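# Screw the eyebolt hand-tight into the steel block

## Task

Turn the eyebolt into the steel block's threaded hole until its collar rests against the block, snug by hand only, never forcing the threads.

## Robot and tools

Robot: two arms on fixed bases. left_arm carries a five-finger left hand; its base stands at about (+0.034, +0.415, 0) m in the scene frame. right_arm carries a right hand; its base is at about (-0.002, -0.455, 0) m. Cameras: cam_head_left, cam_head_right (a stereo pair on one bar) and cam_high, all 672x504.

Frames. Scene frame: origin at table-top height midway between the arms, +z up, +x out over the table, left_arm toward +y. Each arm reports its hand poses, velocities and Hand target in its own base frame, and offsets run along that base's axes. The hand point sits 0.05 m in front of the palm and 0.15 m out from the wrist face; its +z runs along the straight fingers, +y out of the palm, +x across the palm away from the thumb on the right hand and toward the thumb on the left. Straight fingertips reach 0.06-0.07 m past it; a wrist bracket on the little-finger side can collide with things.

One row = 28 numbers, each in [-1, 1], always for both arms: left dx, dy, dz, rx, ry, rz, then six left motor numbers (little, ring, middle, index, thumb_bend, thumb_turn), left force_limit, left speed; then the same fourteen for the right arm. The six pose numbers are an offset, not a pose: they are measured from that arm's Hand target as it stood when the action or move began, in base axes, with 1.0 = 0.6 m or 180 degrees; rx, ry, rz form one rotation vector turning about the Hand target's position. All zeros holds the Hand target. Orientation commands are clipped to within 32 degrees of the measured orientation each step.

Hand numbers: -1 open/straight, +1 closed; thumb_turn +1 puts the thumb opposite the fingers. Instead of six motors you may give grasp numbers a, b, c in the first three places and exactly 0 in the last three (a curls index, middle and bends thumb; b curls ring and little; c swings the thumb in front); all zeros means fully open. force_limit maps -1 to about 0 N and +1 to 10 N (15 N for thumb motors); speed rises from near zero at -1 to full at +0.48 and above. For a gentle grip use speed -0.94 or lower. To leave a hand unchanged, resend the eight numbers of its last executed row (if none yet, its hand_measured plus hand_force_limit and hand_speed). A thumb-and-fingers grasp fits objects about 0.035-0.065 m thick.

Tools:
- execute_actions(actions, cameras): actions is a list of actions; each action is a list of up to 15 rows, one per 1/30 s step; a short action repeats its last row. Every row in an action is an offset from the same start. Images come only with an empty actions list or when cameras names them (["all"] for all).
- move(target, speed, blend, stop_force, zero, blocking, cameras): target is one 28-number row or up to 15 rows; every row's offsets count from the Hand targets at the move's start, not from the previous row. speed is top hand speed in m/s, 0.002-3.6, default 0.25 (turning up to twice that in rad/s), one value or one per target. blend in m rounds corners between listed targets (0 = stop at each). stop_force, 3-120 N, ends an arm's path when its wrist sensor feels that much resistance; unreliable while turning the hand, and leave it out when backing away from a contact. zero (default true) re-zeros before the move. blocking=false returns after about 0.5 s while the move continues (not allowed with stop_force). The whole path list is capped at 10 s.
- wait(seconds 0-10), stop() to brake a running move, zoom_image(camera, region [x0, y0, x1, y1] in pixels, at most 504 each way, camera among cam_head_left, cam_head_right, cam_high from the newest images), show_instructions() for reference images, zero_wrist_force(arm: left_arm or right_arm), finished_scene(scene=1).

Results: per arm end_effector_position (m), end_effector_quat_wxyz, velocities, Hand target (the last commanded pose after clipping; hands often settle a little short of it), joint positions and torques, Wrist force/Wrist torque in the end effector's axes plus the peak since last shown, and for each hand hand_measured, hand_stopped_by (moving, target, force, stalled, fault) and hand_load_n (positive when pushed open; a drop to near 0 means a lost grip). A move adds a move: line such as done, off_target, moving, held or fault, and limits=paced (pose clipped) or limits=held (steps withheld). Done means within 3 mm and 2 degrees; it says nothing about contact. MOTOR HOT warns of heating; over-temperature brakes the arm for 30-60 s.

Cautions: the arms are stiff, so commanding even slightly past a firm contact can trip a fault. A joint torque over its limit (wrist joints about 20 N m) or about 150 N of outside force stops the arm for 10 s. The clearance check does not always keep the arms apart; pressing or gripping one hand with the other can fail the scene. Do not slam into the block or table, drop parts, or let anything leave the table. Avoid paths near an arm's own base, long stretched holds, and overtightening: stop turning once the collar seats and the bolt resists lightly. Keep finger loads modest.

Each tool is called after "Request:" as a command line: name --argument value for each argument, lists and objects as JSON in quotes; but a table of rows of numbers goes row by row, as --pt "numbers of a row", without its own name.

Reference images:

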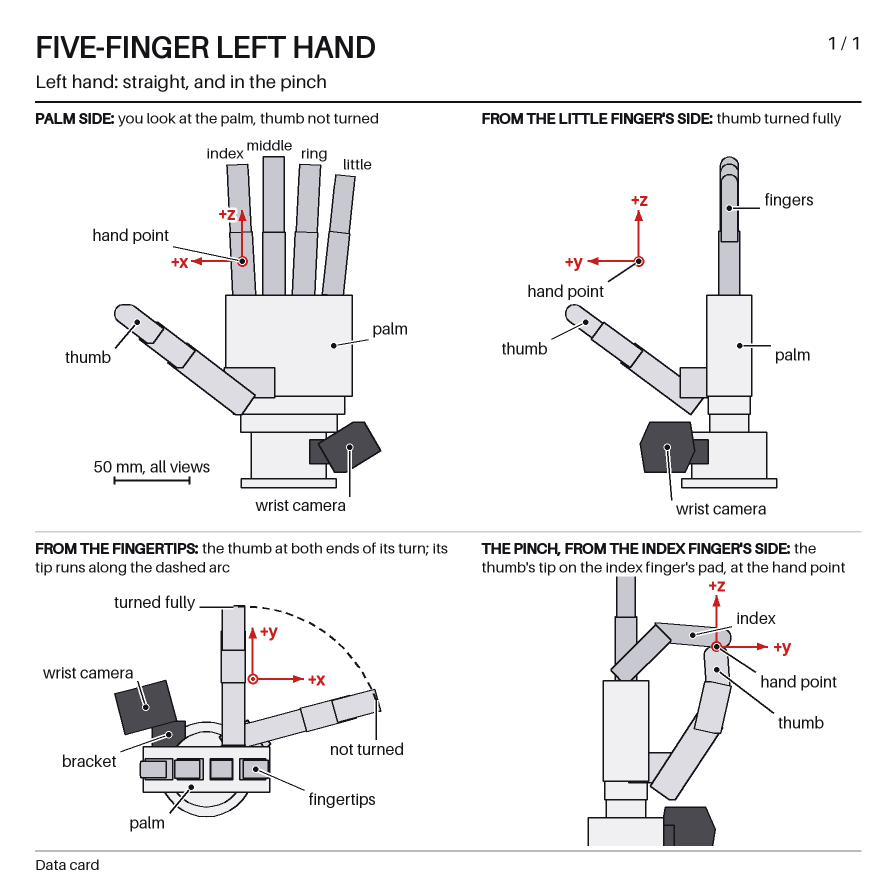

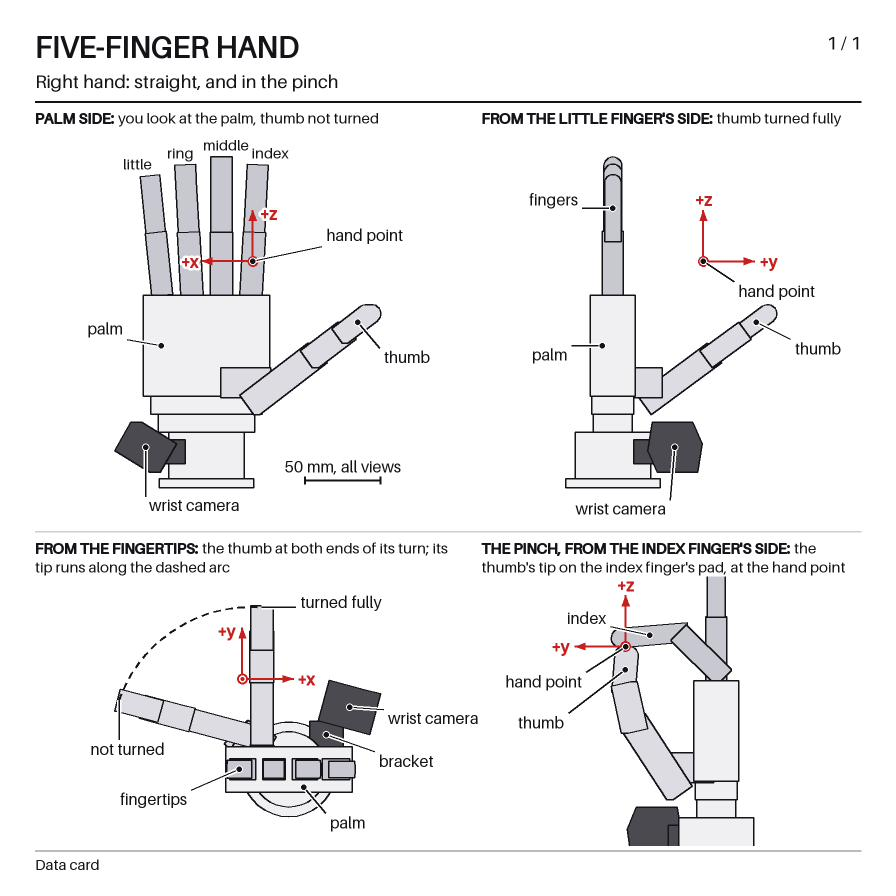

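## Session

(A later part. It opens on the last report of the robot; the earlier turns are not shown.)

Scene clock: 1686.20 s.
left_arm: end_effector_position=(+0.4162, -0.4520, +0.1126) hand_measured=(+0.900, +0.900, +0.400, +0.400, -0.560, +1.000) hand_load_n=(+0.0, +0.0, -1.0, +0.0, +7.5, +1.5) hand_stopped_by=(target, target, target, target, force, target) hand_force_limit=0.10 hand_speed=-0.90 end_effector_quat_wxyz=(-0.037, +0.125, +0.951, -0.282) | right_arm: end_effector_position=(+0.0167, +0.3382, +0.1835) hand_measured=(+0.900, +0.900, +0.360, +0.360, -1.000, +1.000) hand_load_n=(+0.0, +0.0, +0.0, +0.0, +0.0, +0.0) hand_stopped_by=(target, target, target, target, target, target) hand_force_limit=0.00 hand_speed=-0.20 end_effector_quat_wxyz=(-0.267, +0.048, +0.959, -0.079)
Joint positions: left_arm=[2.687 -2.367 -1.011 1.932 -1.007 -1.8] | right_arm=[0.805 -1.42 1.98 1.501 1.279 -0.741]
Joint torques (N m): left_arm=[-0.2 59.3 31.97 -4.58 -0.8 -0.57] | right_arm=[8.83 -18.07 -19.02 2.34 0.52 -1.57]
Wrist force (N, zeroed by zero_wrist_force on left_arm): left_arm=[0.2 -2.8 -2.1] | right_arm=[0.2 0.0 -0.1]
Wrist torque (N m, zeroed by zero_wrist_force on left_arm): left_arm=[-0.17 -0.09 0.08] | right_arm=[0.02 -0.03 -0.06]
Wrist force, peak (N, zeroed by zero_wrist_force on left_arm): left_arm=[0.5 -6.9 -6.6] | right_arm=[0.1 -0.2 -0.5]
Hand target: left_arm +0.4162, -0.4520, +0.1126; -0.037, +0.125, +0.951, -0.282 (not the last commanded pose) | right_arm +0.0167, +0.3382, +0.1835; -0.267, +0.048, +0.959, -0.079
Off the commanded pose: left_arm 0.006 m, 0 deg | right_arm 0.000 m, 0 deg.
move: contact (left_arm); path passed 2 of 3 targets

Request:
wait --seconds 0.1 --cameras '["all"]'

Request:
zoom_image --camera "cam_high" --region '[336, 213, 356, 238]'

Request:
zoom_image --camera "cam_head_right" --region '[367, 402, 387, 427]'

Request:
zoom_image --camera "cam_head_left" --region '[379, 400, 399, 425]'

Scene clock: 1693.97 s.
left_arm: end_effector_position=(+0.4162, -0.4520, +0.1126) hand_measured=(+0.900, +0.900, +0.400, +0.400, -0.560, +1.000) hand_load_n=(+0.0, +0.0, -1.0, +0.0, +7.5, +1.5) hand_stopped_by=(target, target, target, target, force, target) hand_force_limit=0.10 hand_speed=-0.90 end_effector_quat_wxyz=(-0.037, +0.125, +0.951, -0.282) | right_arm: end_effector_position=(+0.0167, +0.3382, +0.1835) hand_measured=(+0.900, +0.900, +0.360, +0.360, -1.000, +1.000) hand_load_n=(+0.0, +0.0, +0.0, +0.0, +0.0, +0.0) hand_stopped_by=(target, target, target, target, target, target) hand_force_limit=0.00 hand_speed=-0.20 end_effector_quat_wxyz=(-0.267, +0.048, +0.959, -0.079)
Joint positions: left_arm=[2.687 -2.367 -1.011 1.932 -1.007 -1.8] | right_arm=[0.805 -1.42 1.98 1.501 1.279 -0.741]
Joint torques (N m): left_arm=[8.44 60.36 29.81 -4.5 -0.48 1.12] | right_arm=[9.51 -18.84 -18.64 2.21 0.48 -1.49]
Wrist force (N, zeroed by zero_wrist_force on left_arm): left_arm=[0.1 -2.6 -2.1] | right_arm=[0.2 -0.1 -0.3]
Wrist torque (N m, zeroed by zero_wrist_force on left_arm): left_arm=[-0.13 -0.07 0.06] | right_arm=[0.03 -0.02 -0.07]
Wrist force, peak (N, zeroed by zero_wrist_force on left_arm): left_arm=[0.1 -2.7 -2.2] | right_arm=[0.2 0.0 -0.5]
Hand target: left_arm +0.4162, -0.4520, +0.1126; -0.037, +0.125, +0.951, -0.282 (not the last commanded pose) | right_arm +0.0167, +0.3382, +0.1835; -0.267, +0.048, +0.959, -0.079
Off the commanded pose: left_arm 0.006 m, 0 deg | right_arm 0.000 m, 0 deg.
wait: 0.10 s; at rest from the start

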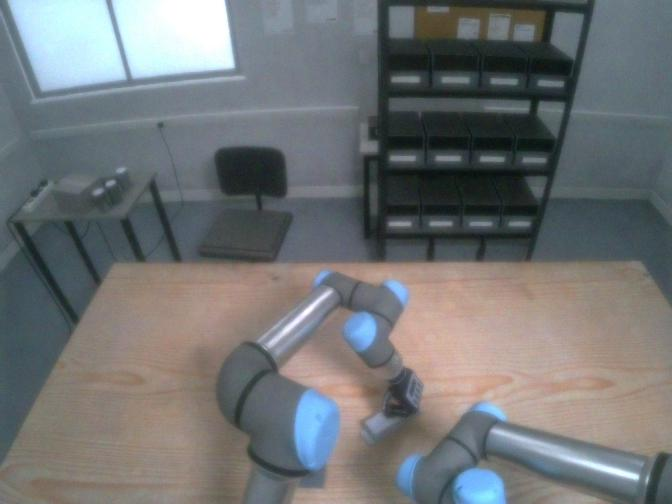

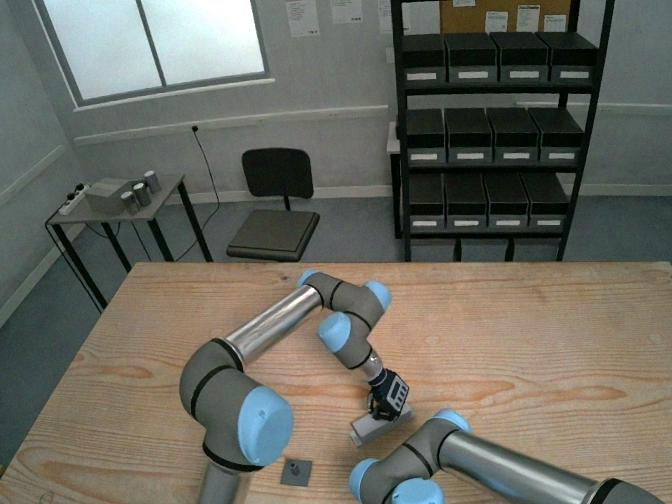

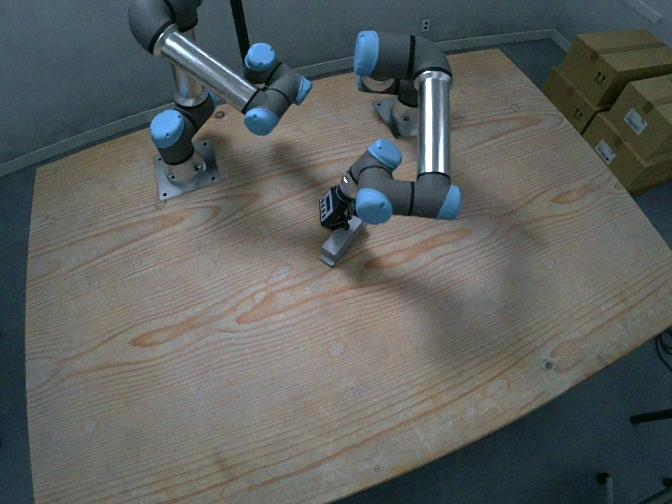

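Scaled by 20.160 from the camera's 672x504 image, which has a finer 960x720 frame.

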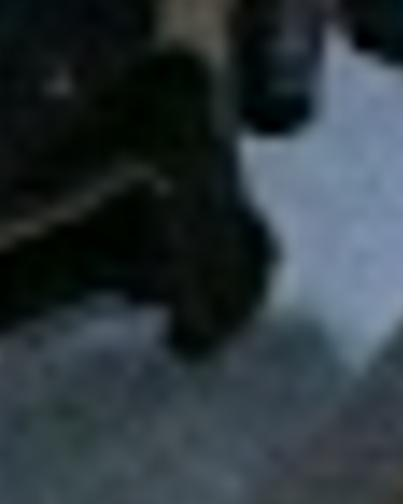

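Scaled by 20.160 from the camera's 672x504 image, which has a finer 960x720 frame.

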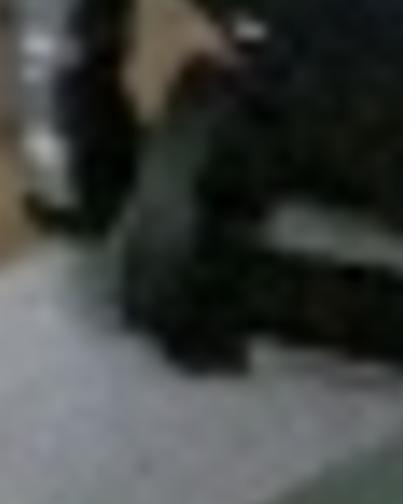

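Scaled by 20.160 from the camera's 672x504 image, which has a finer 960x720 frame.

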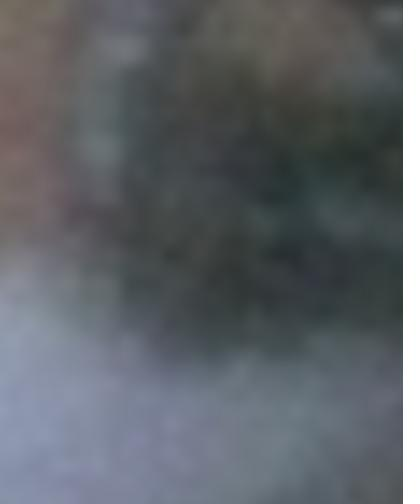

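Request:
move --pt "-0.0053 0.0239 -0.0002 0 0 -0.1667 0.9 0.9 0.4 0.4 -0.1 1 0.1 -0.9 0 0 0 0 0 0 0.9 0.9 0.36 0.36 -1 1 0 -0.2" --pt "0.0020 0.0472 -0.0003 0 0 -0.3333 0.9 0.9 0.4 0.4 -0.1 1 0.1 -0.9 0 0 0 0 0 0 0.9 0.9 0.36 0.36 -1 1 0 -0.2" --pt "0.02 0.0637 -0.0005 0 0 -0.5 0.9 0.9 0.4 0.4 -0.1 1 0.1 -0.9 0 0 0 0 0 0 0.9 0.9 0.36 0.36 -1 1 0 -0.2" --pt "0.0439 0.069 -0.0007 0 0 -0.6667 0.9 0.9 0.4 0.4 -0.1 1 0.1 -0.9 0 0 0 0 0 0 0.9 0.9 0.36 0.36 -1 1 0 -0.2" --speed 0.25 --blend '[0.002,0.002,0.002,0]' --cameras '["cam_high","cam_head_right"]'

Request:
zoom_image --camera "cam_high" --region '[328, 200, 364, 245]'

Request:
zoom_image --camera "cam_head_right" --region '[360, 390, 396, 435]'

Scene clock: 1754.80 s.
left_arm: end_effector_position=(+0.4425, -0.4106, +0.1121) hand_measured=(+0.900, +0.900, +0.400, +0.400, -0.560, +1.000) hand_load_n=(+0.0, +0.0, -1.5, +0.0, +8.5, +1.0) hand_stopped_by=(target, target, target, target, force, target) hand_force_limit=0.10 hand_speed=-0.90 end_effector_quat_wxyz=(-0.262, +0.886, +0.367, -0.109) | right_arm: end_effector_position=(+0.0167, +0.3382, +0.1835) hand_measured=(+0.900, +0.900, +0.360, +0.360, -1.000, +1.000) hand_load_n=(+0.0, +0.0, +0.0, +0.0, +0.0, +0.0) hand_stopped_by=(target, target, target, target, target, target) hand_force_limit=0.00 hand_speed=-0.20 end_effector_quat_wxyz=(-0.267, +0.048, +0.959, -0.079)
Joint positions: left_arm=[2.539 -2.643 -0.664 1.168 -1.67 0.153] | right_arm=[0.805 -1.42 1.98 1.501 1.279 -0.741]
Joint torques (N m): left_arm=[9.42 54.9 24.76 -5.04 -1.53 1.35] | right_arm=[9.28 -19.56 -18.85 1.94 0.44 -1.4]
Wrist force (N, zeroed by zero_wrist_force on left_arm): left_arm=[-0.7 -3.1 -3.6] | right_arm=[0.0 -0.1 -0.2]
Wrist torque (N m, zeroed by zero_wrist_force on left_arm): left_arm=[-0.24 -0.02 -0.13] | right_arm=[0.02 0.01 -0.07]
Wrist force, peak (N, zeroed by zero_wrist_force on left_arm): left_arm=[0.3 -5.1 -6.8] | right_arm=[-0.2 0.0 -0.5]
Hand target: left_arm +0.4426, -0.4106, +0.1122; -0.262, +0.886, +0.367, -0.109 | right_arm +0.0167, +0.3382, +0.1835; -0.267, +0.048, +0.959, -0.079
Off the commanded pose: left_arm 0.000 m, 0 deg | right_arm 0.000 m, 0 deg.
move: done
Images, in order (width x height): cam_head_right 672x504, cam_high 672x504.

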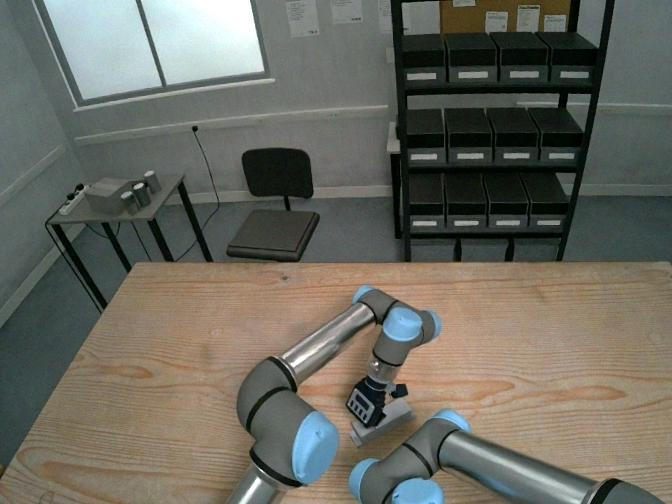

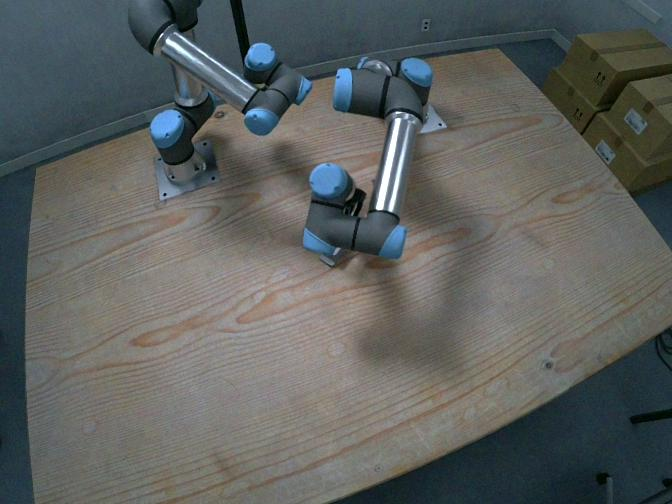

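Scaled by 11.200 from the camera's 672x504 image, which has a finer 960x720 frame.

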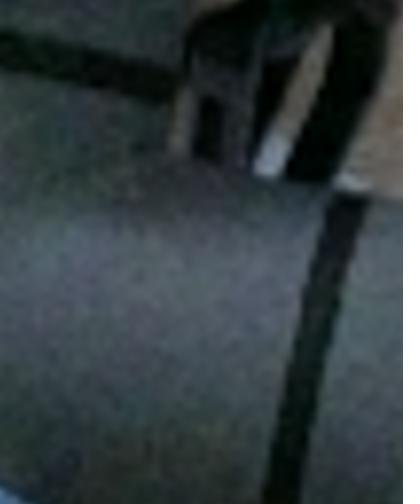

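Scaled by 11.200 from the camera's 672x504 image, which has a finer 960x720 frame.

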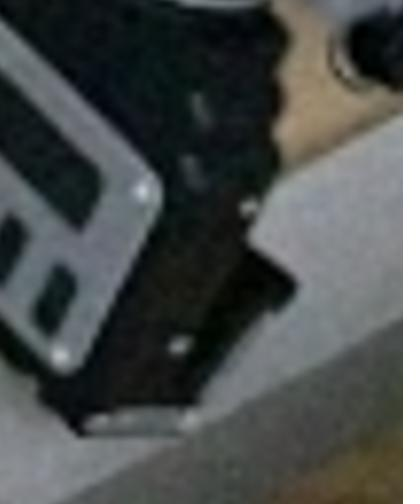

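Request:
move --pt "0.0233 -0.0073 -0.0002 0 0 -0.1667 0.9 0.9 0.4 0.4 -0.1 1 0.1 -0.9 0 0 0 0 0 0 0.9 0.9 0.36 0.36 -1 1 0 -0.2" --pt "0.0398 -0.0253 -0.0003 0 0 -0.3333 0.9 0.9 0.4 0.4 -0.1 1 0.1 -0.9 0 0 0 0 0 0 0.9 0.9 0.36 0.36 -1 1 0 -0.2" --pt "0.0451 -0.0492 -0.0005 0 0 -0.5 0.9 0.9 0.4 0.4 -0.1 1 0.1 -0.9 0 0 0 0 0 0 0.9 0.9 0.36 0.36 -1 1 0 -0.2" --pt "0.0378 -0.0725 -0.0007 0 0 -0.6667 0.9 0.9 0.4 0.4 -0.1 1 0.1 -0.9 0 0 0 0 0 0 0.9 0.9 0.36 0.36 -1 1 0 -0.2" --speed 0.25 --blend '[0.002,0.002,0.002,0]' --cameras '["cam_high","cam_head_right"]'

Request:
zoom_image --camera "cam_high" --region '[328, 205, 364, 245]'

Request:
zoom_image --camera "cam_head_right" --region '[364, 396, 394, 430]'

Scene clock: 1774.03 s.
left_arm: end_effector_position=(+0.4653, -0.4540, +0.1118) hand_measured=(+0.900, +0.900, +0.400, +0.400, -0.560, +1.000) hand_load_n=(+0.0, +0.0, -0.5, +0.0, +8.5, +1.5) hand_stopped_by=(target, target, target, target, force, target) hand_force_limit=0.10 hand_speed=-0.90 end_effector_quat_wxyz=(-0.225, +0.761, -0.583, +0.173) | right_arm: end_effector_position=(+0.0167, +0.3382, +0.1835) hand_measured=(+0.900, +0.900, +0.360, +0.360, -1.000, +1.000) hand_load_n=(+0.0, +0.0, +0.0, +0.0, +0.0, +0.0) hand_stopped_by=(target, target, target, target, target, target) hand_force_limit=0.00 hand_speed=-0.20 end_effector_quat_wxyz=(-0.267, +0.048, +0.959, -0.079)
Joint positions: left_arm=[2.5 -2.285 -1.093 2.189 -2.013 2.324] | right_arm=[0.805 -1.42 1.98 1.501 1.279 -0.741]
Joint torques (N m): left_arm=[-7.97 29.95 32.81 -2.58 -0.29 1.4] | right_arm=[9.66 -20.2 -19.34 1.61 0.62 -1.5]
Wrist force (N, zeroed by zero_wrist_force on left_arm): left_arm=[-0.6 -2.1 -2.1] | right_arm=[0.3 -0.1 -0.1]
Wrist torque (N m, zeroed by zero_wrist_force on left_arm): left_arm=[-0.14 0.01 -0.14] | right_arm=[0.01 -0.03 -0.06]
Wrist force, peak (N, zeroed by zero_wrist_force on left_arm): left_arm=[-0.9 -3.9 -5.5] | right_arm=[0.4 -0.3 -0.4]
Hand target: left_arm +0.4653, -0.4541, +0.1117; -0.225, +0.761, -0.584, +0.173 | right_arm +0.0167, +0.3382, +0.1835; -0.267, +0.048, +0.959, -0.079
Off the commanded pose: left_arm 0.000 m, 0 deg | right_arm 0.000 m, 0 deg.
move: done
Images, in order (width x height): cam_head_right 672x504, cam_high 672x504.

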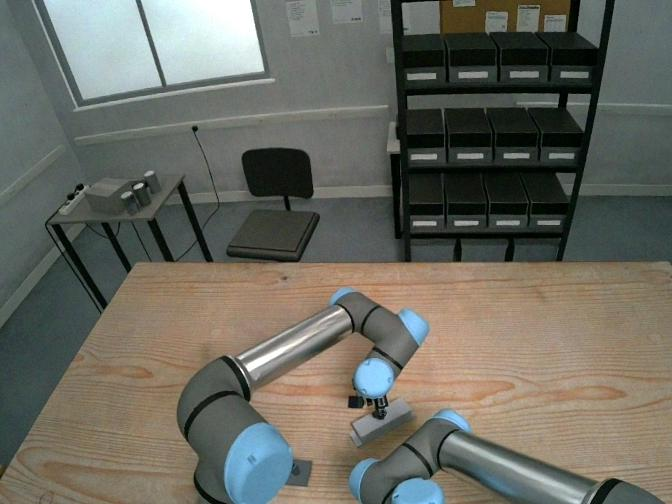

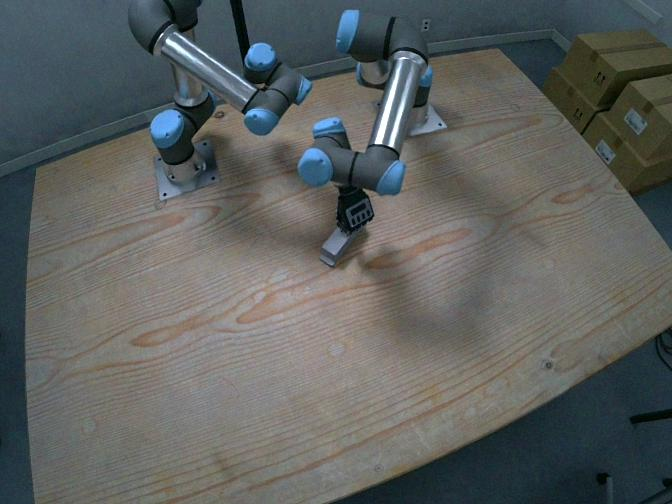

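Scaled by 12.600 from the camera's 672x504 image, which has a finer 960x720 frame.

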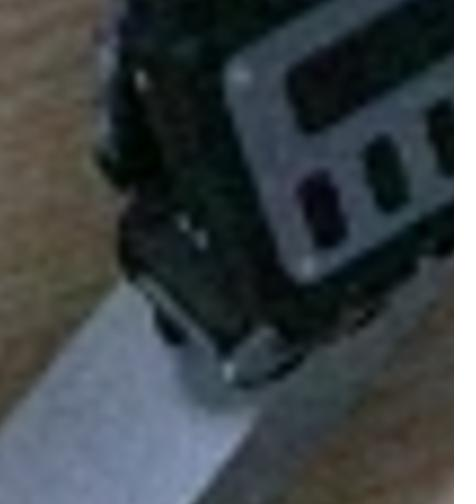

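Scaled by 14.824 from the camera's 672x504 image, which has a finer 960x720 frame.

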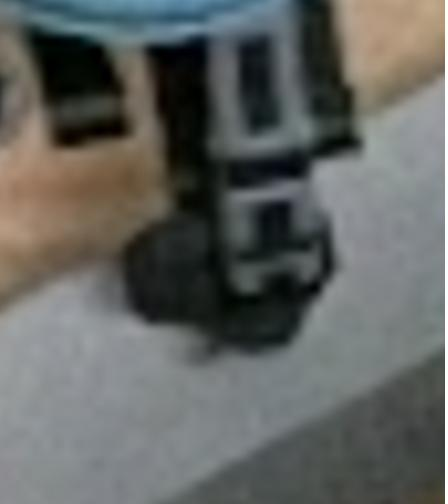

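Request:
move --pt "-0.018 -0.0165 -0.0002 0 0 -0.1667 0.9 0.9 0.4 0.4 -0.1 1 0.1 -0.9 0 0 0 0 0 0 0.9 0.9 0.36 0.36 -1 1 0 -0.2" --pt "-0.0419 -0.0218 -0.0003 0 0 -0.3333 0.9 0.9 0.4 0.4 -0.1 1 0.1 -0.9 0 0 0 0 0 0 0.9 0.9 0.36 0.36 -1 1 0 -0.2" --pt "-0.0652 -0.0145 -0.0005 0 0 -0.5 0.9 0.9 0.4 0.4 -0.1 1 0.1 -0.9 0 0 0 0 0 0 0.9 0.9 0.36 0.36 -1 1 0 -0.2" --pt "-0.0817 0.0035 -0.0007 0 0 -0.6667 0.9 0.9 0.4 0.4 -0.1 1 0.1 -0.9 0 0 0 0 0 0 0.9 0.9 0.36 0.36 -1 1 0 -0.2" --speed 0.25 --blend '[0.002,0.002,0.002,0]' --cameras '["cam_high","cam_head_right","cam_head_left"]'

Request:
zoom_image --camera "cam_high" --region '[336, 213, 356, 238]'

Request:
zoom_image --camera "cam_head_right" --region '[367, 402, 387, 427]'

Request:
zoom_image --camera "cam_head_left" --region '[379, 400, 399, 425]'

Scene clock: 1807.63 s.
left_arm: end_effector_position=(+0.4163, -0.4520, +0.1113) hand_measured=(+0.900, +0.900, +0.400, +0.400, -0.560, +1.000) hand_load_n=(+0.0, +0.0, -3.0, +0.0, +9.5, +2.0) hand_stopped_by=(target, target, target, target, force, target) hand_force_limit=0.10 hand_speed=-0.90 end_effector_quat_wxyz=(-0.037, +0.125, +0.951, -0.282) | right_arm: end_effector_position=(+0.0167, +0.3382, +0.1835) hand_measured=(+0.900, +0.900, +0.360, +0.360, -1.000, +1.000) hand_load_n=(+0.0, +0.0, +0.0, +0.0, +0.0, +0.5) hand_stopped_by=(target, target, target, target, target, target) hand_force_limit=0.00 hand_speed=-0.20 end_effector_quat_wxyz=(-0.267, +0.048, +0.959, -0.079)
Joint positions: left_arm=[2.687 -2.368 -1.013 1.934 -1.007 4.483] | right_arm=[0.805 -1.42 1.98 1.501 1.279 -0.741]
Joint torques (N m): left_arm=[-8.41 58.8 5.6 -1.51 -1.04 1.53] | right_arm=[9.63 -22.01 -18.15 1.15 0.58 -1.5]
Wrist force (N, zeroed by zero_wrist_force on left_arm): left_arm=[-0.2 -3.4 -3.8] | right_arm=[0.1 -0.1 -0.4]
Wrist torque (N m, zeroed by zero_wrist_force on left_arm): left_arm=[-0.19 -0.11 -0.04] | right_arm=[0.03 0.00 -0.06]
Wrist force, peak (N, zeroed by zero_wrist_force on left_arm): left_arm=[-0.8 -4.0 -4.6] | right_arm=[0.2 0.0 -0.5]
Hand target: left_arm +0.4162, -0.4520, +0.1113; -0.037, +0.125, +0.951, -0.282 | right_arm +0.0167, +0.3382, +0.1835; -0.267, +0.048, +0.959, -0.079
Off the commanded pose: left_arm 0.000 m, 0 deg | right_arm 0.000 m, 0 deg.
move: done

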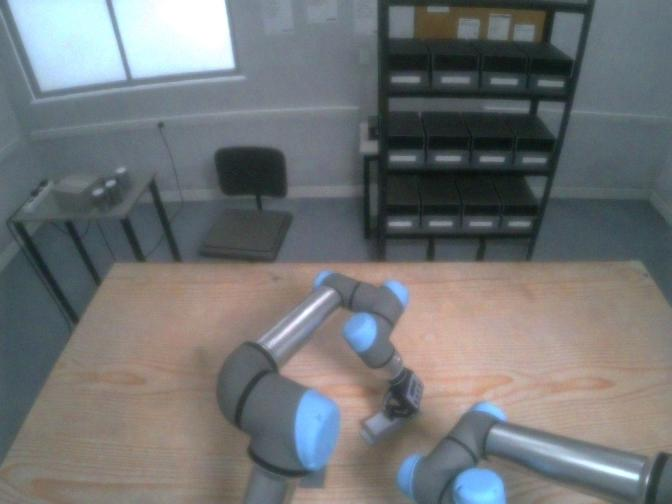

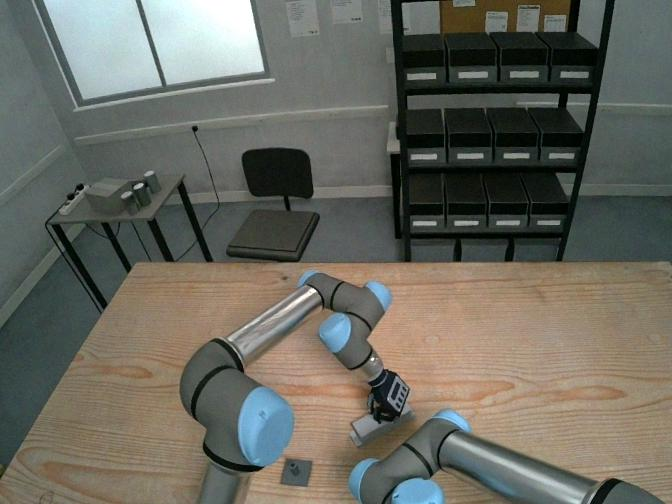

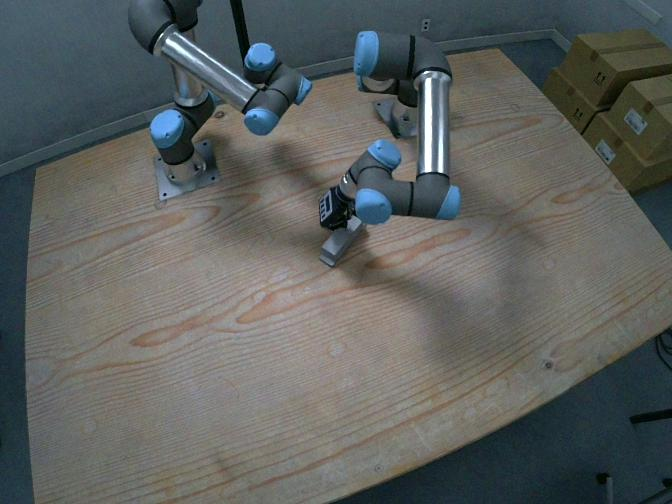

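Scaled by 20.160 from the camera's 672x504 image, which has a finer 960x720 frame.

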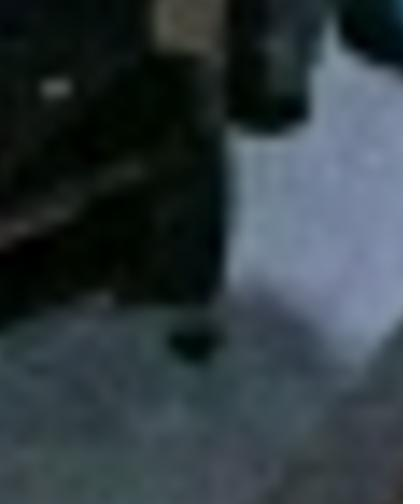

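Scaled by 20.160 from the camera's 672x504 image, which has a finer 960x720 frame.

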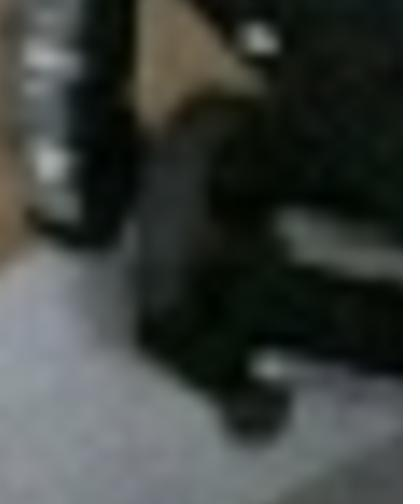

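Scaled by 20.160 from the camera's 672x504 image, which has a finer 960x720 frame.

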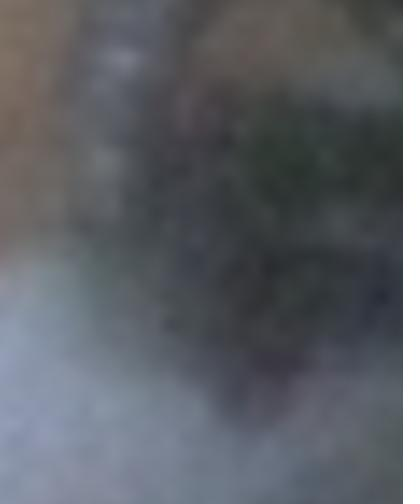

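Request:
move --target '[0,0,0.0667,0,0,0,0.9,0.9,0.4,0.4,-0.1,1,0.1,-0.9,0,0,0,0,0,0,0.9,0.9,0.36,0.36,-1,1,0,-0.2]' --speed 0.1 --cameras '["cam_high","cam_head_right","cam_head_left"]'

Request:
zoom_image --camera "cam_high" --region '[332, 200, 360, 235]'

Request:
zoom_image --camera "cam_head_right" --region '[365, 390, 393, 425]'

Request:
zoom_image --camera "cam_head_left" --region '[375, 388, 403, 423]'

Scene clock: 1844.37 s.
left_arm: end_effector_position=(+0.4163, -0.4520, +0.1514) hand_measured=(+0.900, +0.900, +0.400, +0.400, -0.560, +1.000) hand_load_n=(+0.0, +0.0, +4.0, +0.0, +7.0, +1.5) hand_stopped_by=(target, target, target, target, force, target) hand_force_limit=0.10 hand_speed=-0.90 end_effector_quat_wxyz=(-0.037, +0.125, +0.951, -0.282) | right_arm: end_effector_position=(+0.0167, +0.3382, +0.1835) hand_measured=(+0.900, +0.900, +0.360, +0.360, -1.000, +1.000) hand_load_n=(+0.0, +0.0, +0.0, +0.0, +0.0, +0.0) hand_stopped_by=(target, target, target, target, target, target) hand_force_limit=0.00 hand_speed=-0.20 end_effector_quat_wxyz=(-0.267, +0.048, +0.959, -0.079)
Joint positions: left_arm=[2.687 -2.346 -0.948 1.847 -1.007 4.483] | right_arm=[0.805 -1.42 1.98 1.501 1.279 -0.741]
Joint torques (N m): left_arm=[-6.82 31.98 9.89 -0.14 1.76 1.33] | right_arm=[9.29 -21.98 -18.28 1.01 0.53 -1.52]
Wrist force (N, zeroed by zero_wrist_force on left_arm): left_arm=[-0.1 -0.1 0.0] | right_arm=[0.1 -0.2 -0.2]
Wrist torque (N m, zeroed by zero_wrist_force on left_arm): left_arm=[-0.02 0.00 -0.12] | right_arm=[0.01 -0.01 -0.07]
Wrist force, peak (N, zeroed by zero_wrist_force on left_arm): left_arm=[-0.3 -3.5 -3.9] | right_arm=[0.2 -0.3 -0.3]
Hand target: left_arm +0.4162, -0.4520, +0.1513; -0.037, +0.125, +0.951, -0.282 | right_arm +0.0167, +0.3382, +0.1835; -0.267, +0.048, +0.959, -0.079
Off the commanded pose: left_arm 0.000 m, 0 deg | right_arm 0.000 m, 0 deg.
move: done

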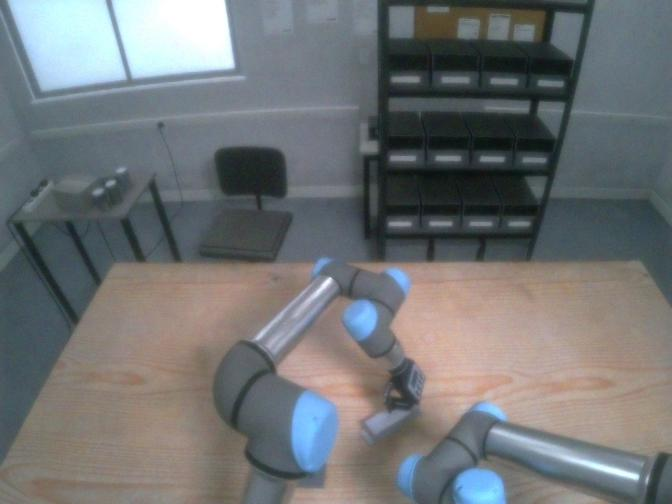

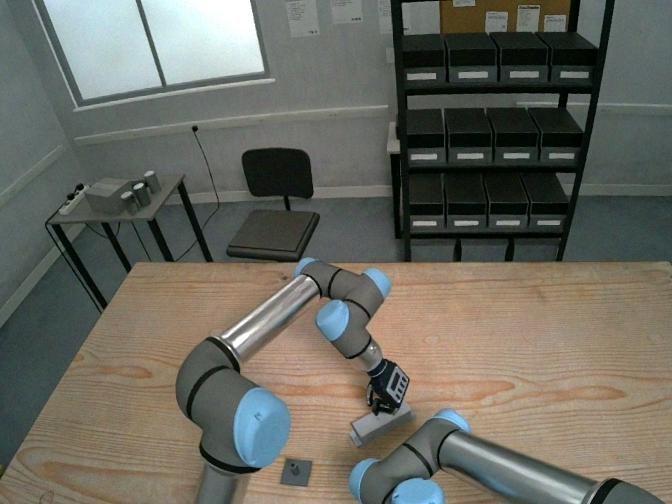

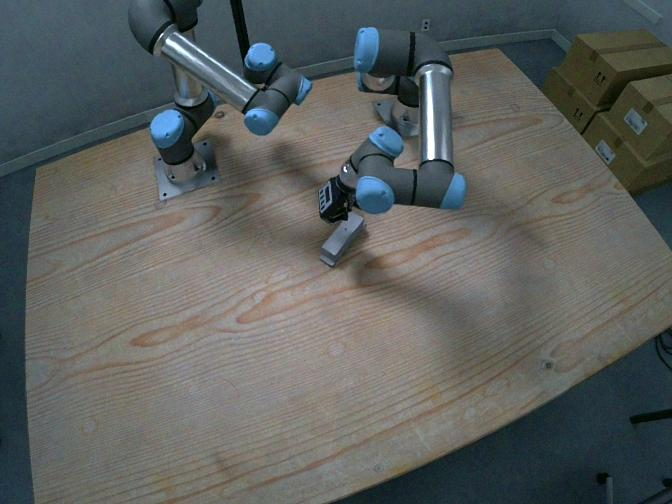

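Scaled by 14.400 from the camera's 672x504 image, which has a finer 960x720 frame.

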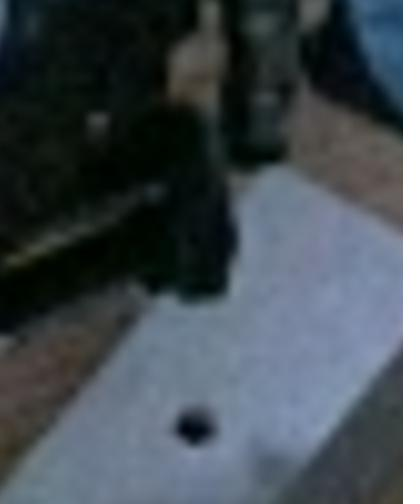

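Scaled by 14.400 from the camera's 672x504 image, which has a finer 960x720 frame.

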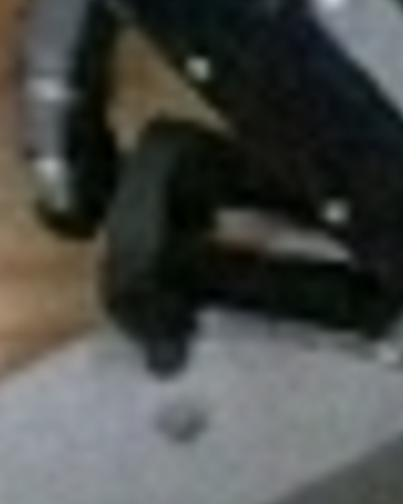

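Scaled by 14.400 from the camera's 672x504 image, which has a finer 960x720 frame.

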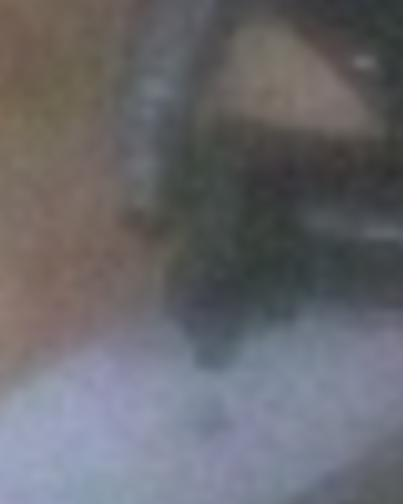

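Request:
move --target '[-0.2438,0.3207,0.005,0,0,0,0.9,0.9,0.4,0.4,-0.1,1,0.1,-0.9,0,0,0,0,0,0,0.9,0.9,0.36,0.36,-1,1,0,-0.2]' --speed 0.12 --cameras '["cam_high","cam_head_right","cam_head_left"]'

Request:
zoom_image --camera "cam_high" --region '[374, 140, 406, 190]'

Request:
zoom_image --camera "cam_head_right" --region '[274, 440, 310, 490]'

Request:
zoom_image --camera "cam_head_left" --region '[288, 440, 324, 490]'

Scene clock: 1885.57 s.
left_arm: end_effector_position=(+0.2700, -0.2596, +0.1544) hand_measured=(+0.900, +0.900, +0.400, +0.400, -0.560, +1.000) hand_load_n=(+0.0, +0.0, +4.0, +0.0, +7.0, +1.0) hand_stopped_by=(target, target, target, target, force, target) hand_force_limit=0.10 hand_speed=-0.90 end_effector_quat_wxyz=(-0.037, +0.125, +0.951, -0.281) | right_arm: end_effector_position=(+0.0167, +0.3382, +0.1835) hand_measured=(+0.900, +0.900, +0.360, +0.360, -1.000, +1.000) hand_load_n=(+0.0, +0.0, +0.0, +0.0, +0.0, +0.0) hand_stopped_by=(target, target, target, target, target, target) hand_force_limit=0.00 hand_speed=-0.20 end_effector_quat_wxyz=(-0.267, +0.048, +0.959, -0.079)
Joint positions: left_arm=[2.988 -1.809 -1.825 1.993 -0.999 4.841] | right_arm=[0.805 -1.42 1.98 1.501 1.279 -0.741]
Joint torques (N m): left_arm=[3.87 28.53 10.71 0.79 2.09 1.4] | right_arm=[9.89 -22.91 -18.27 0.74 0.61 -1.54]
Wrist force (N, zeroed by zero_wrist_force on left_arm): left_arm=[-0.7 -0.2 -0.4] | right_arm=[0.2 -0.2 -0.2]
Wrist torque (N m, zeroed by zero_wrist_force on left_arm): left_arm=[-0.06 0.08 -0.16] | right_arm=[0.01 -0.02 -0.07]
Wrist force, peak (N, zeroed by zero_wrist_force on left_arm): left_arm=[-0.8 -0.9 1.1] | right_arm=[0.4 -0.1 -0.4]
Hand target: left_arm +0.2700, -0.2595, +0.1543; -0.037, +0.125, +0.951, -0.282 | right_arm +0.0167, +0.3382, +0.1835; -0.267, +0.048, +0.959, -0.079
Off the commanded pose: left_arm 0.000 m, 0 deg | right_arm 0.000 m, 0 deg.
move: done

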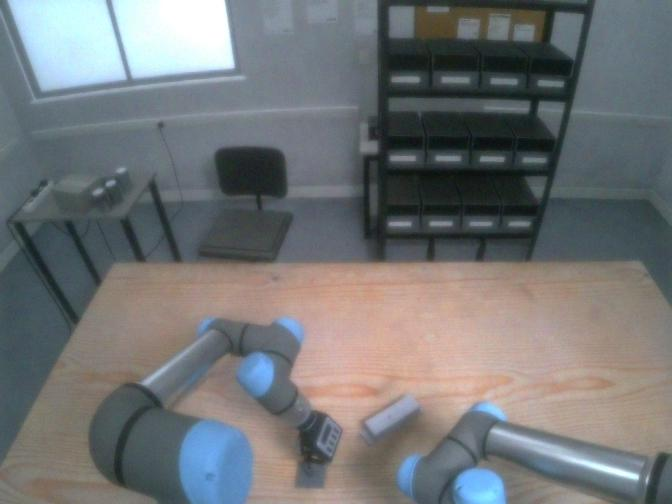

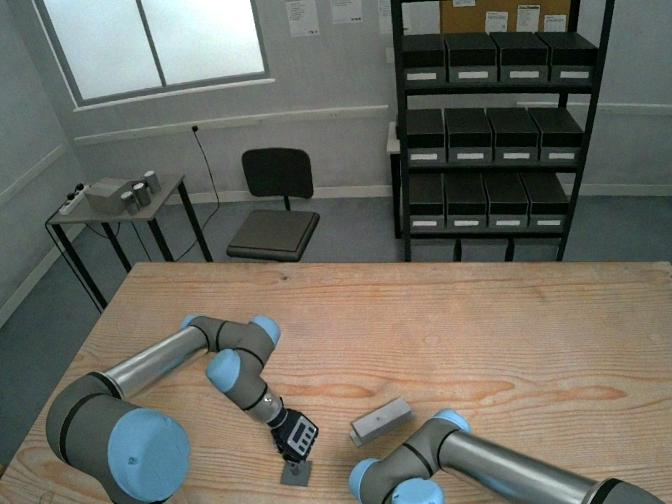

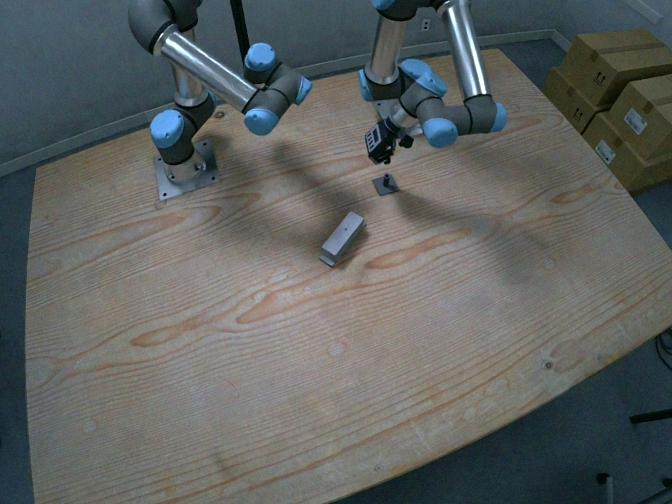

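Scaled by 10.080 from the camera's 672x504 image, which has a finer 960x720 frame.

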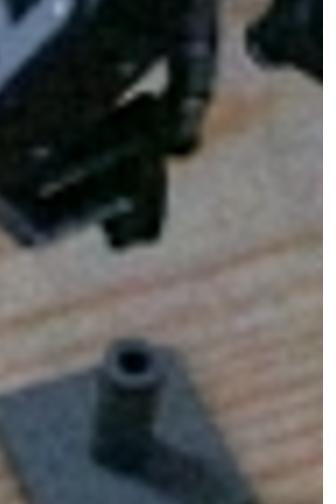

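Scaled by 10.080 from the camera's 672x504 image, which has a finer 960x720 frame.

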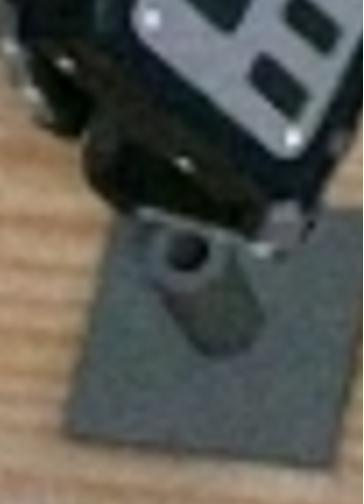

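Scaled by 10.080 from the camera's 672x504 image, which has a finer 960x720 frame.

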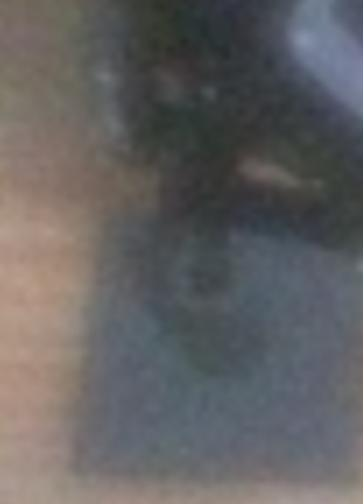

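Request:
zoom_image --camera "cam_high" --region '[378, 150, 396, 180]'

Request:
zoom_image --camera "cam_head_right" --region '[278, 445, 298, 475]'

Request:
zoom_image --camera "cam_head_left" --region '[298, 445, 318, 475]'

Scaled by 16.800 from the camera's 672x504 image, which has a finer 960x720 frame.

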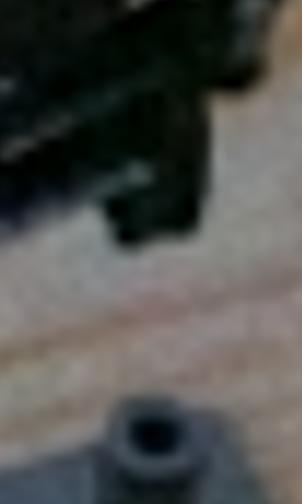

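Scaled by 16.800 from the camera's 672x504 image, which has a finer 960x720 frame.

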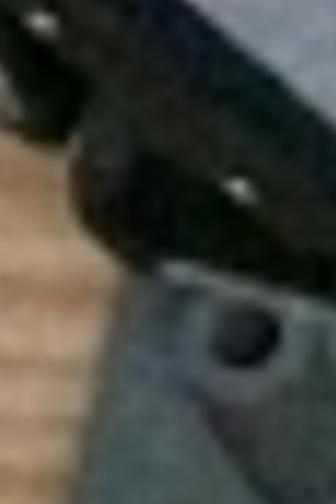

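Scaled by 16.800 from the camera's 672x504 image, which has a finer 960x720 frame.

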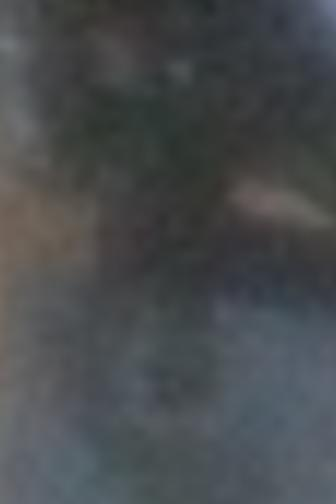

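Request:
zoom_image --camera "cam_head_right" --region '[265, 410, 325, 490]'

Request:
zoom_image --camera "cam_high" --region '[360, 120, 420, 200]'

Request:
zoom_image --camera "cam_head_left" --region '[280, 410, 340, 490]'

Scaled by 6.300 from the camera's 672x504 image, which has a finer 960x720 frame.

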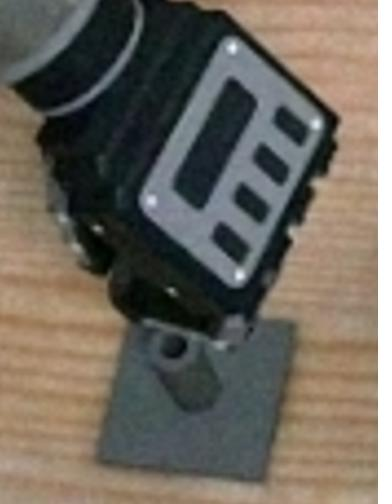

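Scaled by 6.300 from the camera's 672x504 image, which has a finer 960x720 frame.

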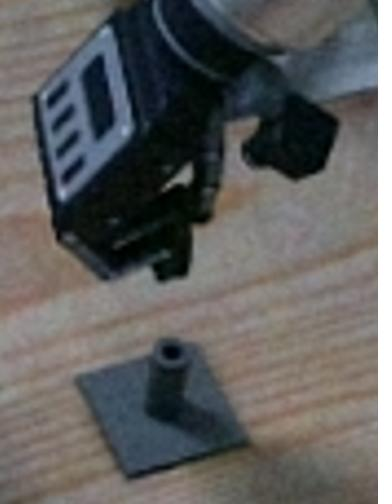

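Scaled by 6.300 from the camera's 672x504 image, which has a finer 960x720 frame.

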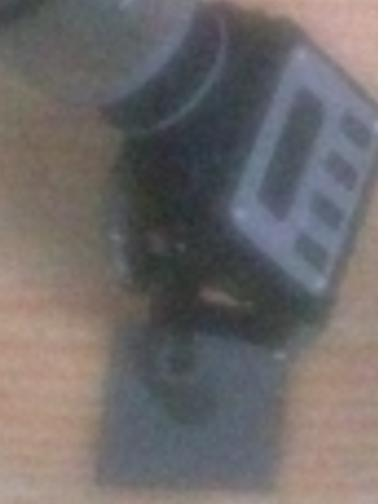

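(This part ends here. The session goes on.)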